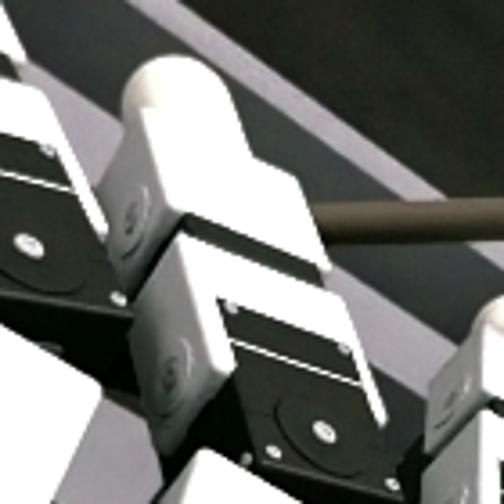

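This scene's latest camera images include none from cam_high. They are from: arm8_cam_wrist. cam_high's image comes with the result of a call that names it in "cameras".

Request:
wait(seconds=0.1, cameras=["cam_high","arm1_cam_wrist","arm8_cam_wrist"])

Request:
zoom_image(camera="cam_high", region=[490, 230, 590, 320])

Request:
zoom_image(camera="arm1_cam_wrist", region=[330, 0, 680, 200])

Scene clock: 55.63 s.
Joint torques (N m): arm1=[0.62 2.32 10.88 2.29 0.03 -0.04] | arm2=[1.03 -8.76 7.66 1.96 0.08 0.11] | arm3=[0.67 2.02 9.95 1.77 -0.07 -0.14] | arm4=[-1.55 1.79 9.68 1.77 -0.07 -0.01] | arm5=[-0.38 1.61 8.96 2.51 0.06 -0.03] | arm6=[-0.03 -0.09 9.42 2.07 0 0.13] | arm7=[-0.56 1.79 12.26 2.3 0.01 -0.02] | arm8=[2.26 -7.36 11.59 1.69 -0.18 -0.24]
Motor temperatures (°C): arm1=[16 24 27 15 16 19] | arm2=[20 22 34 19 18 17] | arm3=[24 18 29 19 14 15] | arm4=[25 19 34 17 17 16] | arm5=[18 18 27 16 17 16] | arm6=[17 21 36 15 19 17] | arm7=[18 21 31 20 17 15] | arm8=[17 18 31 17 15 17]
Heat: arm1: hottest joint3_rad 27 °C; arm2: hottest joint3_rad 34 °C; arm3: hottest joint3_rad 29 °C; arm4: hottest joint3_rad 34 °C; arm5: hottest joint3_rad 27 °C; arm6: hottest joint3_rad 36 °C; arm7: hottest joint3_rad 31 °C; arm8: hottest joint3_rad 31 °C.
Joint velocities: within noise
arm1.joint_positions: joint1_rad=+0.438 joint2_rad=+0.636 joint3_rad=+1.431 joint4_rad=-1.319 joint5_rad=+0.089 joint6_rad=+1.130 hand_index_mcp=+0.755 hand_index_abd=+0.000 hand_index_pip=+0.577 hand_index_dip=+0.696 hand_middle_mcp=+0.754 hand_middle_abd=+0.000 hand_middle_pip=+0.577 hand_middle_dip=+0.696 hand_ring_mcp=+0.755 hand_ring_abd=+0.000 hand_ring_pip=+0.577 hand_ring_dip=+0.696 hand_thumb_cmc=+0.715 hand_thumb_axl=+0.677 hand_thumb_mcp=+0.226 hand_thumb_ipl=+0.168 hand_current_limit=+0.400 hand_speed=-0.600
arm1.joint_status: not commanded
arm1.hand_state: goal,goal,goal,goal,goal,goal,goal,goal,goal,goal,goal,goal,goal,goal,goal,goal
arm1.index_mcp_current_ma: 0
arm1.index_abd_current_ma: 0
arm1.index_pip_current_ma: 0
arm1.index_dip_current_ma: 0
arm1.middle_mcp_current_ma: 0
arm1.middle_abd_current_ma: 0
arm1.middle_pip_current_ma: 0
arm1.middle_dip_current_ma: 0
arm1.ring_mcp_current_ma: 0
arm1.ring_abd_current_ma: 0
arm1.ring_pip_current_ma: 0
arm1.ring_dip_current_ma: 0
arm1.thumb_cmc_current_ma: 0
arm1.thumb_axl_current_ma: 0
arm1.thumb_mcp_current_ma: 0
arm1.thumb_ipl_current_ma: 0
arm1.hand_goal_index_mcp: 0.754
arm1.hand_goal_index_abd: 0.000
arm1.hand_goal_index_pip: 0.576
arm1.hand_goal_index_dip: 0.696
arm1.hand_goal_middle_mcp: 0.754
arm1.hand_goal_middle_abd: 0.000
arm1.hand_goal_middle_pip: 0.576
arm1.hand_goal_middle_dip: 0.696
arm1.hand_goal_ring_mcp: 0.754
arm1.hand_goal_ring_abd: 0.000
arm1.hand_goal_ring_pip: 0.576
arm1.hand_goal_ring_dip: 0.696
arm1.hand_goal_thumb_cmc: 0.714
arm1.hand_goal_thumb_axl: 0.678
arm1.hand_goal_thumb_mcp: 0.226
arm1.hand_goal_thumb_ipl: 0.168
arm1.hand: x=+1.1459 y=-0.0103 z=+1.3037 quat_wxyz=(+0.498, +0.347, -0.794, -0.033) (m; scene frame)
arm1.hand_target: x=+1.1491 y=-0.0086 z=+1.3182 quat_wxyz=(+0.513, +0.343, -0.786, -0.033) (m; scene frame)
arm1.hand_status: not commanded
arm2.joint_positions: joint1_rad=-1.010 joint2_rad=+1.301 joint3_rad=+0.683 joint4_rad=+0.616 joint5_rad=-0.999 joint6_rad=-0.001 hand_index_mcp=+0.761 hand_index_abd=+0.001 hand_index_pip=+0.577 hand_index_dip=+0.696 hand_middle_mcp=+0.762 hand_middle_abd=+0.001 hand_middle_pip=+0.577 hand_middle_dip=+0.696 hand_ring_mcp=+0.761 hand_ring_abd=+0.001 hand_ring_pip=+0.577 hand_ring_dip=+0.696 hand_thumb_cmc=-0.566 hand_thumb_axl=+0.677 hand_thumb_mcp=+0.226 hand_thumb_ipl=+0.168 hand_current_limit=+0.400 hand_speed=-0.600
arm2.joint_status: not commanded
arm2.hand_state: goal,goal,goal,goal,goal,goal,goal,goal,goal,goal,goal,goal,goal,goal,goal,goal
arm2.index_mcp_current_ma: 1
arm2.index_abd_current_ma: 0
arm2.index_pip_current_ma: 0
arm2.index_dip_current_ma: 0
arm2.middle_mcp_current_ma: 1
arm2.middle_abd_current_ma: 0
arm2.middle_pip_current_ma: 0
arm2.middle_dip_current_ma: 0
arm2.ring_mcp_current_ma: 1
arm2.ring_abd_current_ma: 0
arm2.ring_pip_current_ma: 0
arm2.ring_dip_current_ma: 0
arm2.thumb_cmc_current_ma: 0
arm2.thumb_axl_current_ma: 0
arm2.thumb_mcp_current_ma: 0
arm2.thumb_ipl_current_ma: 0
arm2.hand_goal_index_mcp: 0.754
arm2.hand_goal_index_abd: 0.000
arm2.hand_goal_index_pip: 0.576
arm2.hand_goal_index_dip: 0.696
arm2.hand_goal_middle_mcp: 0.754
arm2.hand_goal_middle_abd: 0.000
arm2.hand_goal_middle_pip: 0.576
arm2.hand_goal_middle_dip: 0.696
arm2.hand_goal_ring_mcp: 0.754
arm2.hand_goal_ring_abd: 0.000
arm2.hand_goal_ring_pip: 0.576
arm2.hand_goal_ring_dip: 0.696
arm2.hand_goal_thumb_cmc: -0.570
arm2.hand_goal_thumb_axl: 0.678
arm2.hand_goal_thumb_mcp: 0.226
arm2.hand_goal_thumb_ipl: 0.168
arm2.hand: x=+0.5651 y=+0.2839 z=+1.2039 quat_wxyz=(+0.707, +0.707, -0.001, -0.009) (m; scene frame)
arm2.hand_target: x=+0.5720 y=+0.2801 z=+1.2050 quat_wxyz=(+0.707, +0.707, +0.000, +0.000) (m; scene frame)
arm2.hand_status: not commanded
arm3.joint_positions: joint1_rad=+0.491 joint2_rad=+0.620 joint3_rad=+1.359 joint4_rad=-1.260 joint5_rad=-0.103 joint6_rad=+1.082 hand_index_mcp=+0.754 hand_index_abd=+0.000 hand_index_pip=+0.577 hand_index_dip=+0.696 hand_middle_mcp=+0.754 hand_middle_abd=+0.001 hand_middle_pip=+0.577 hand_middle_dip=+0.696 hand_ring_mcp=+0.754 hand_ring_abd=+0.001 hand_ring_pip=+0.577 hand_ring_dip=+0.696 hand_thumb_cmc=+0.714 hand_thumb_axl=+0.677 hand_thumb_mcp=+0.226 hand_thumb_ipl=+0.168 hand_current_limit=+0.400 hand_speed=-0.600
arm3.joint_status: not commanded
arm3.hand_state: goal,goal,goal,goal,goal,goal,goal,goal,goal,goal,goal,goal,goal,goal,goal,goal
arm3.index_mcp_current_ma: 1
arm3.index_abd_current_ma: 0
arm3.index_pip_current_ma: 1
arm3.index_dip_current_ma: 0
arm3.middle_mcp_current_ma: 0
arm3.middle_abd_current_ma: 1
arm3.middle_pip_current_ma: 1
arm3.middle_dip_current_ma: 0
arm3.ring_mcp_current_ma: 0
arm3.ring_abd_current_ma: 1
arm3.ring_pip_current_ma: 1
arm3.ring_dip_current_ma: 0
arm3.thumb_cmc_current_ma: 0
arm3.thumb_axl_current_ma: -1
arm3.thumb_mcp_current_ma: 0
arm3.thumb_ipl_current_ma: 0
arm3.hand_goal_index_mcp: 0.754
arm3.hand_goal_index_abd: 0.000
arm3.hand_goal_index_pip: 0.576
arm3.hand_goal_index_dip: 0.696
arm3.hand_goal_middle_mcp: 0.754
arm3.hand_goal_middle_abd: 0.000
arm3.hand_goal_middle_pip: 0.576
arm3.hand_goal_middle_dip: 0.696
arm3.hand_goal_ring_mcp: 0.754
arm3.hand_goal_ring_abd: 0.000
arm3.hand_goal_ring_pip: 0.576
arm3.hand_goal_ring_dip: 0.696
arm3.hand_goal_thumb_cmc: 0.714
arm3.hand_goal_thumb_axl: 0.678
arm3.hand_goal_thumb_mcp: 0.226
arm3.hand_goal_thumb_ipl: 0.168
arm3.hand: x=+0.0526 y=+0.3949 z=+1.3459 quat_wxyz=(+0.332, +0.827, -0.240, +0.387) (m; scene frame)
arm3.hand_target: x=+0.0512 y=+0.3976 z=+1.3566 quat_wxyz=(+0.339, +0.821, -0.237, +0.393) (m; scene frame)
arm3.hand_status: not commanded
arm4.joint_positions: joint1_rad=+0.323 joint2_rad=+0.609 joint3_rad=+1.373 joint4_rad=-1.316 joint5_rad=+0.012 joint6_rad=+1.173 hand_index_mcp=+0.754 hand_index_abd=+0.000 hand_index_pip=+0.577 hand_index_dip=+0.696 hand_middle_mcp=+0.754 hand_middle_abd=+0.000 hand_middle_pip=+0.577 hand_middle_dip=+0.696 hand_ring_mcp=+0.754 hand_ring_abd=+0.000 hand_ring_pip=+0.577 hand_ring_dip=+0.696 hand_thumb_cmc=+0.714 hand_thumb_axl=+0.677 hand_thumb_mcp=+0.226 hand_thumb_ipl=+0.168 hand_current_limit=+0.400 hand_speed=-0.600
arm4.joint_status: not commanded
arm4.hand_state: goal,goal,goal,goal,goal,goal,goal,goal,goal,goal,goal,goal,goal,goal,goal,goal
arm4.index_mcp_current_ma: 0
arm4.index_abd_current_ma: 1
arm4.index_pip_current_ma: 2
arm4.index_dip_current_ma: 0
arm4.middle_mcp_current_ma: 0
arm4.middle_abd_current_ma: 1
arm4.middle_pip_current_ma: 2
arm4.middle_dip_current_ma: 0
arm4.ring_mcp_current_ma: 0
arm4.ring_abd_current_ma: 1
arm4.ring_pip_current_ma: 2
arm4.ring_dip_current_ma: 0
arm4.thumb_cmc_current_ma: 1
arm4.thumb_axl_current_ma: -3
arm4.thumb_mcp_current_ma: -1
arm4.thumb_ipl_current_ma: -1
arm4.hand_goal_index_mcp: 0.754
arm4.hand_goal_index_abd: 0.000
arm4.hand_goal_index_pip: 0.576
arm4.hand_goal_index_dip: 0.696
arm4.hand_goal_middle_mcp: 0.754
arm4.hand_goal_middle_abd: 0.000
arm4.hand_goal_middle_pip: 0.576
arm4.hand_goal_middle_dip: 0.696
arm4.hand_goal_ring_mcp: 0.754
arm4.hand_goal_ring_abd: 0.000
arm4.hand_goal_ring_pip: 0.576
arm4.hand_goal_ring_dip: 0.696
arm4.hand_goal_thumb_cmc: 0.714
arm4.hand_goal_thumb_axl: 0.678
arm4.hand_goal_thumb_mcp: 0.226
arm4.hand_goal_thumb_ipl: 0.168
arm4.hand: x=-0.9267 y=+0.3898 z=+1.3590 quat_wxyz=(+0.360, +0.790, -0.375, +0.326) (m; scene frame)
arm4.hand_target: x=-0.9278 y=+0.3929 z=+1.3735 quat_wxyz=(+0.371, +0.782, -0.371, +0.336) (m; scene frame)
arm4.hand_status: not commanded
arm5.joint_positions: joint1_rad=-0.309 joint2_rad=+0.583 joint3_rad=+1.444 joint4_rad=-1.339 joint5_rad=-0.022 joint6_rad=+1.099 hand_index_mcp=+0.755 hand_index_abd=+0.001 hand_index_pip=+0.577 hand_index_dip=+0.696 hand_middle_mcp=+0.755 hand_middle_abd=+0.000 hand_middle_pip=+0.577 hand_middle_dip=+0.696 hand_ring_mcp=+0.755 hand_ring_abd=+0.001 hand_ring_pip=+0.577 hand_ring_dip=+0.696 hand_thumb_cmc=+0.715 hand_thumb_axl=+0.677 hand_thumb_mcp=+0.226 hand_thumb_ipl=+0.168 hand_current_limit=+0.400 hand_speed=-0.600
arm5.joint_status: not commanded
arm5.hand_state: goal,goal,goal,goal,goal,goal,goal,goal,goal,goal,goal,goal,goal,goal,goal,goal
arm5.index_mcp_current_ma: 2
arm5.index_abd_current_ma: 1
arm5.index_pip_current_ma: 1
arm5.index_dip_current_ma: 0
arm5.middle_mcp_current_ma: 1
arm5.middle_abd_current_ma: 1
arm5.middle_pip_current_ma: 1
arm5.middle_dip_current_ma: 0
arm5.ring_mcp_current_ma: 2
arm5.ring_abd_current_ma: 1
arm5.ring_pip_current_ma: 1
arm5.ring_dip_current_ma: 0
arm5.thumb_cmc_current_ma: 1
arm5.thumb_axl_current_ma: -1
arm5.thumb_mcp_current_ma: 0
arm5.thumb_ipl_current_ma: -1
arm5.hand_goal_index_mcp: 0.754
arm5.hand_goal_index_abd: 0.000
arm5.hand_goal_index_pip: 0.576
arm5.hand_goal_index_dip: 0.696
arm5.hand_goal_middle_mcp: 0.754
arm5.hand_goal_middle_abd: 0.000
arm5.hand_goal_middle_pip: 0.576
arm5.hand_goal_middle_dip: 0.696
arm5.hand_goal_ring_mcp: 0.754
arm5.hand_goal_ring_abd: 0.000
arm5.hand_goal_ring_pip: 0.576
arm5.hand_goal_ring_dip: 0.696
arm5.hand_goal_thumb_cmc: 0.714
arm5.hand_goal_thumb_axl: 0.678
arm5.hand_goal_thumb_mcp: 0.226
arm5.hand_goal_thumb_ipl: 0.168
arm5.hand: x=-1.2145 y=-0.1378 z=+1.3354 quat_wxyz=(+0.177, +0.849, +0.096, +0.489) (m; scene frame)
arm5.hand_target: x=-1.2183 y=-0.1368 z=+1.3488 quat_wxyz=(+0.182, +0.841, +0.095, +0.501) (m; scene frame)
arm5.hand_status: not commanded
arm6.joint_positions: joint1_rad=-0.469 joint2_rad=+0.645 joint3_rad=+1.362 joint4_rad=-1.302 joint5_rad=+0.056 joint6_rad=+1.033 hand_index_mcp=+0.755 hand_index_abd=+0.000 hand_index_pip=+0.577 hand_index_dip=+0.696 hand_middle_mcp=+0.755 hand_middle_abd=+0.000 hand_middle_pip=+0.577 hand_middle_dip=+0.696 hand_ring_mcp=+0.755 hand_ring_abd=+0.000 hand_ring_pip=+0.577 hand_ring_dip=+0.696 hand_thumb_cmc=+0.715 hand_thumb_axl=+0.677 hand_thumb_mcp=+0.226 hand_thumb_ipl=+0.168 hand_current_limit=+0.400 hand_speed=-0.600
arm6.joint_status: not commanded
arm6.hand_state: goal,goal,goal,goal,goal,goal,goal,goal,goal,goal,goal,goal,goal,goal,goal,goal
arm6.index_mcp_current_ma: 0
arm6.index_abd_current_ma: 0
arm6.index_pip_current_ma: 0
arm6.index_dip_current_ma: 0
arm6.middle_mcp_current_ma: 0
arm6.middle_abd_current_ma: 0
arm6.middle_pip_current_ma: 0
arm6.middle_dip_current_ma: 0
arm6.ring_mcp_current_ma: 0
arm6.ring_abd_current_ma: 0
arm6.ring_pip_current_ma: 0
arm6.ring_dip_current_ma: 0
arm6.thumb_cmc_current_ma: 0
arm6.thumb_axl_current_ma: 0
arm6.thumb_mcp_current_ma: 0
arm6.thumb_ipl_current_ma: 0
arm6.hand_goal_index_mcp: 0.754
arm6.hand_goal_index_abd: 0.000
arm6.hand_goal_index_pip: 0.576
arm6.hand_goal_index_dip: 0.696
arm6.hand_goal_middle_mcp: 0.754
arm6.hand_goal_middle_abd: 0.000
arm6.hand_goal_middle_pip: 0.576
arm6.hand_goal_middle_dip: 0.696
arm6.hand_goal_ring_mcp: 0.754
arm6.hand_goal_ring_abd: 0.000
arm6.hand_goal_ring_pip: 0.576
arm6.hand_goal_ring_dip: 0.696
arm6.hand_goal_thumb_cmc: 0.714
arm6.hand_goal_thumb_axl: 0.678
arm6.hand_goal_thumb_mcp: 0.226
arm6.hand_goal_thumb_ipl: 0.168
arm6.hand: x=-0.6903 y=-0.4654 z=+1.3610 quat_wxyz=(-0.117, +0.608, +0.637, +0.460) (m; scene frame)
arm6.hand_target: x=-0.6913 y=-0.4678 z=+1.3713 quat_wxyz=(-0.120, +0.604, +0.633, +0.469) (m; scene frame)
arm6.hand_status: not commanded
arm7.joint_positions: joint1_rad=-0.262 joint2_rad=+0.628 joint3_rad=+1.318 joint4_rad=-1.343 joint5_rad=+0.094 joint6_rad=+1.047 hand_index_mcp=+0.755 hand_index_abd=+0.000 hand_index_pip=+0.577 hand_index_dip=+0.696 hand_middle_mcp=+0.755 hand_middle_abd=+0.000 hand_middle_pip=+0.577 hand_middle_dip=+0.696 hand_ring_mcp=+0.755 hand_ring_abd=+0.000 hand_ring_pip=+0.577 hand_ring_dip=+0.696 hand_thumb_cmc=+0.715 hand_thumb_axl=+0.677 hand_thumb_mcp=+0.225 hand_thumb_ipl=+0.168 hand_current_limit=+0.400 hand_speed=-0.600
arm7.joint_status: not commanded
arm7.hand_state: goal,goal,goal,goal,goal,goal,goal,goal,goal,goal,goal,goal,goal,goal,goal,goal
arm7.index_mcp_current_ma: 4
arm7.index_abd_current_ma: 0
arm7.index_pip_current_ma: 3
arm7.index_dip_current_ma: 0
arm7.middle_mcp_current_ma: 4
arm7.middle_abd_current_ma: 0
arm7.middle_pip_current_ma: 3
arm7.middle_dip_current_ma: 0
arm7.ring_mcp_current_ma: 3
arm7.ring_abd_current_ma: 0
arm7.ring_pip_current_ma: 3
arm7.ring_dip_current_ma: 0
arm7.thumb_cmc_current_ma: 4
arm7.thumb_axl_current_ma: -3
arm7.thumb_mcp_current_ma: -2
arm7.thumb_ipl_current_ma: -1
arm7.hand_goal_index_mcp: 0.754
arm7.hand_goal_index_abd: 0.000
arm7.hand_goal_index_pip: 0.576
arm7.hand_goal_index_dip: 0.696
arm7.hand_goal_middle_mcp: 0.754
arm7.hand_goal_middle_abd: 0.000
arm7.hand_goal_middle_pip: 0.576
arm7.hand_goal_middle_dip: 0.696
arm7.hand_goal_ring_mcp: 0.754
arm7.hand_goal_ring_abd: 0.000
arm7.hand_goal_ring_pip: 0.576
arm7.hand_goal_ring_dip: 0.696
arm7.hand_goal_thumb_cmc: 0.714
arm7.hand_goal_thumb_axl: 0.678
arm7.hand_goal_thumb_mcp: 0.226
arm7.hand_goal_thumb_ipl: 0.168
arm7.hand: x=+0.1777 y=-0.4495 z=+1.2828 quat_wxyz=(-0.129, +0.575, +0.685, +0.429) (m; scene frame)
arm7.hand_target: x=+0.1771 y=-0.4521 z=+1.2991 quat_wxyz=(-0.135, +0.570, +0.678, +0.444) (m; scene frame)
arm7.hand_status: not commanded
arm8.joint_positions: joint1_rad=-0.014 joint2_rad=+1.447 joint3_rad=+0.289 joint4_rad=+1.107 joint5_rad=+0.030 joint6_rad=+0.016 hand_index_mcp=+0.774 hand_index_abd=+0.003 hand_index_pip=+0.583 hand_index_dip=+0.700 hand_middle_mcp=+0.768 hand_middle_abd=-0.406 hand_middle_pip=+0.585 hand_middle_dip=+0.702 hand_ring_mcp=+0.761 hand_ring_abd=-0.616 hand_ring_pip=+0.577 hand_ring_dip=+0.696 hand_thumb_cmc=+0.721 hand_thumb_axl=+0.677 hand_thumb_mcp=+0.226 hand_thumb_ipl=+0.168 hand_current_limit=+0.600 hand_speed=-0.600
arm8.joint_status: not commanded
arm8.hand_state: blocked,goal,goal,goal,goal,goal,goal,goal,goal,goal,goal,goal,goal,goal,goal,goal
arm8.index_mcp_current_ma: 107
arm8.index_abd_current_ma: 11
arm8.index_pip_current_ma: 37
arm8.index_dip_current_ma: 18
arm8.middle_mcp_current_ma: 75
arm8.middle_abd_current_ma: -25
arm8.middle_pip_current_ma: 43
arm8.middle_dip_current_ma: 27
arm8.ring_mcp_current_ma: 38
arm8.ring_abd_current_ma: 15
arm8.ring_pip_current_ma: 4
arm8.ring_dip_current_ma: 0
arm8.thumb_cmc_current_ma: 35
arm8.thumb_axl_current_ma: -4
arm8.thumb_mcp_current_ma: -1
arm8.thumb_ipl_current_ma: -2
arm8.hand_goal_index_mcp: 0.754
arm8.hand_goal_index_abd: 0.000
arm8.hand_goal_index_pip: 0.576
arm8.hand_goal_index_dip: 0.696
arm8.hand_goal_middle_mcp: 0.754
arm8.hand_goal_middle_abd: -0.400
arm8.hand_goal_middle_pip: 0.576
arm8.hand_goal_middle_dip: 0.696
arm8.hand_goal_ring_mcp: 0.754
arm8.hand_goal_ring_abd: -0.620
arm8.hand_goal_ring_pip: 0.576
arm8.hand_goal_ring_dip: 0.696
arm8.hand_goal_thumb_cmc: 0.714
arm8.hand_goal_thumb_axl: 0.678
arm8.hand_goal_thumb_mcp: 0.226
arm8.hand_goal_thumb_ipl: 0.168
arm8.hand: x=+0.9236 y=-0.1964 z=+0.9714 quat_wxyz=(+0.006, +0.013, +0.723, +0.690) (m; scene frame)
arm8.hand_target: x=+0.9118 y=-0.1737 z=+1.0005 quat_wxyz=(+0.000, +0.000, +0.702, +0.712) (m; scene frame)
arm8.hand_status: off_target (0.041 m and 3.8 deg from the pose sent, 0.047 m and 2.6 deg at the start)
wait: 0.10 s; at rest from the start
pictures: arm1_cam_wrist, arm8_cam_wrist, cam_high
camera_calibration:
arm1_cam_wrist: T_world_to_cam=[[-0.130318, 0.926636, -0.352652, 0.651943], [0.986039, 0.0839422, -0.14381, -0.992631], [-0.103658, -0.366469, -0.924638, 1.44078], [0, 0, 0, 1]] pos_world=[1.21308, 0.00721157, 1.41936]
arm8_cam_wrist: T_world_to_cam=[[0.796046, 0.0749819, 0.600574, -1.26221], [0.449447, -0.737814, -0.503615, -0.111677], [0.40535, 0.670826, -0.621034, 0.486225], [0, 0, 0, 1]] pos_world=[0.857879, -0.313927, 1.00377]

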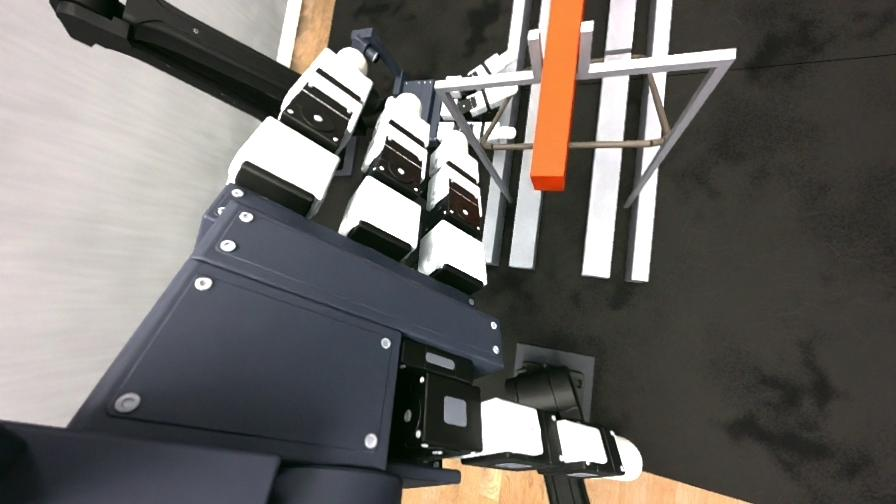

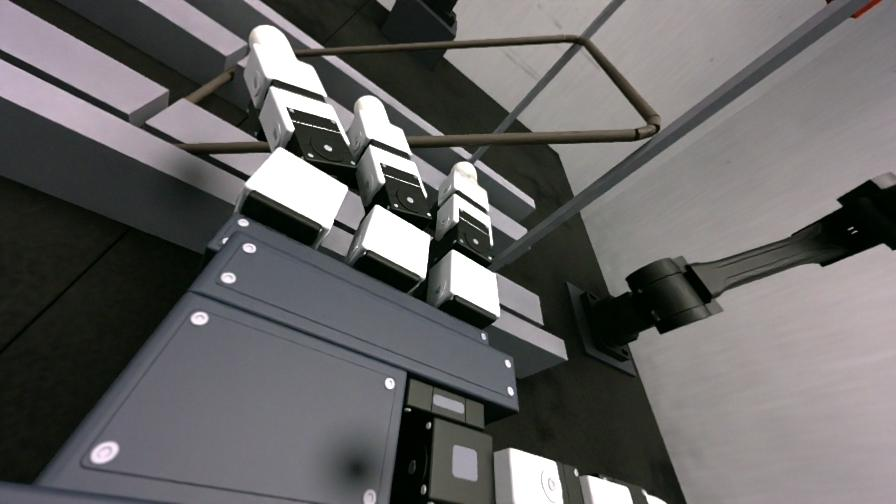

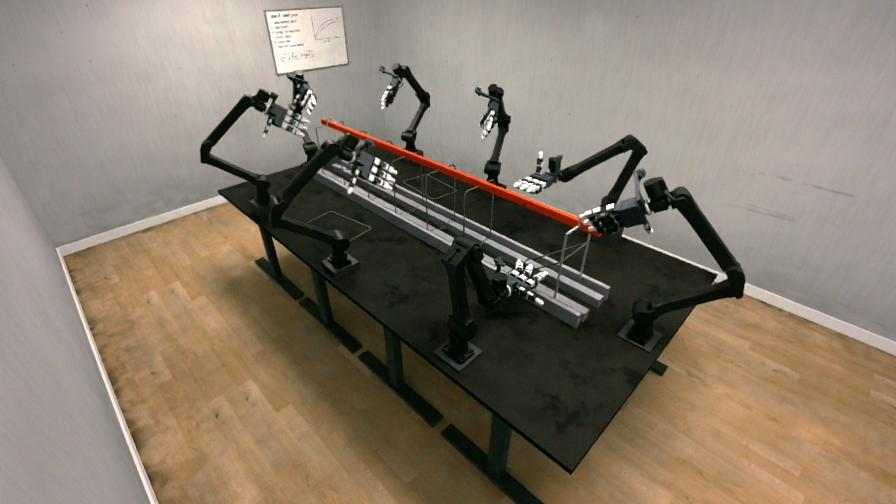

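Scaled by 5.040.

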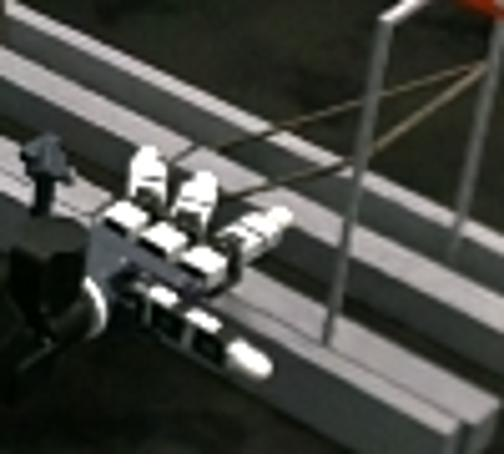

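Scaled by 1.440.

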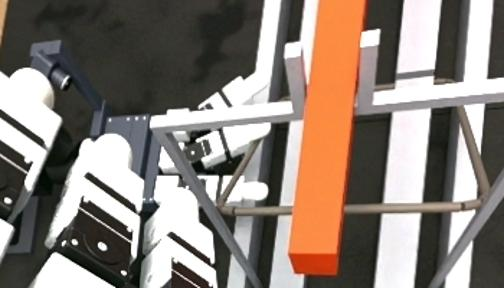

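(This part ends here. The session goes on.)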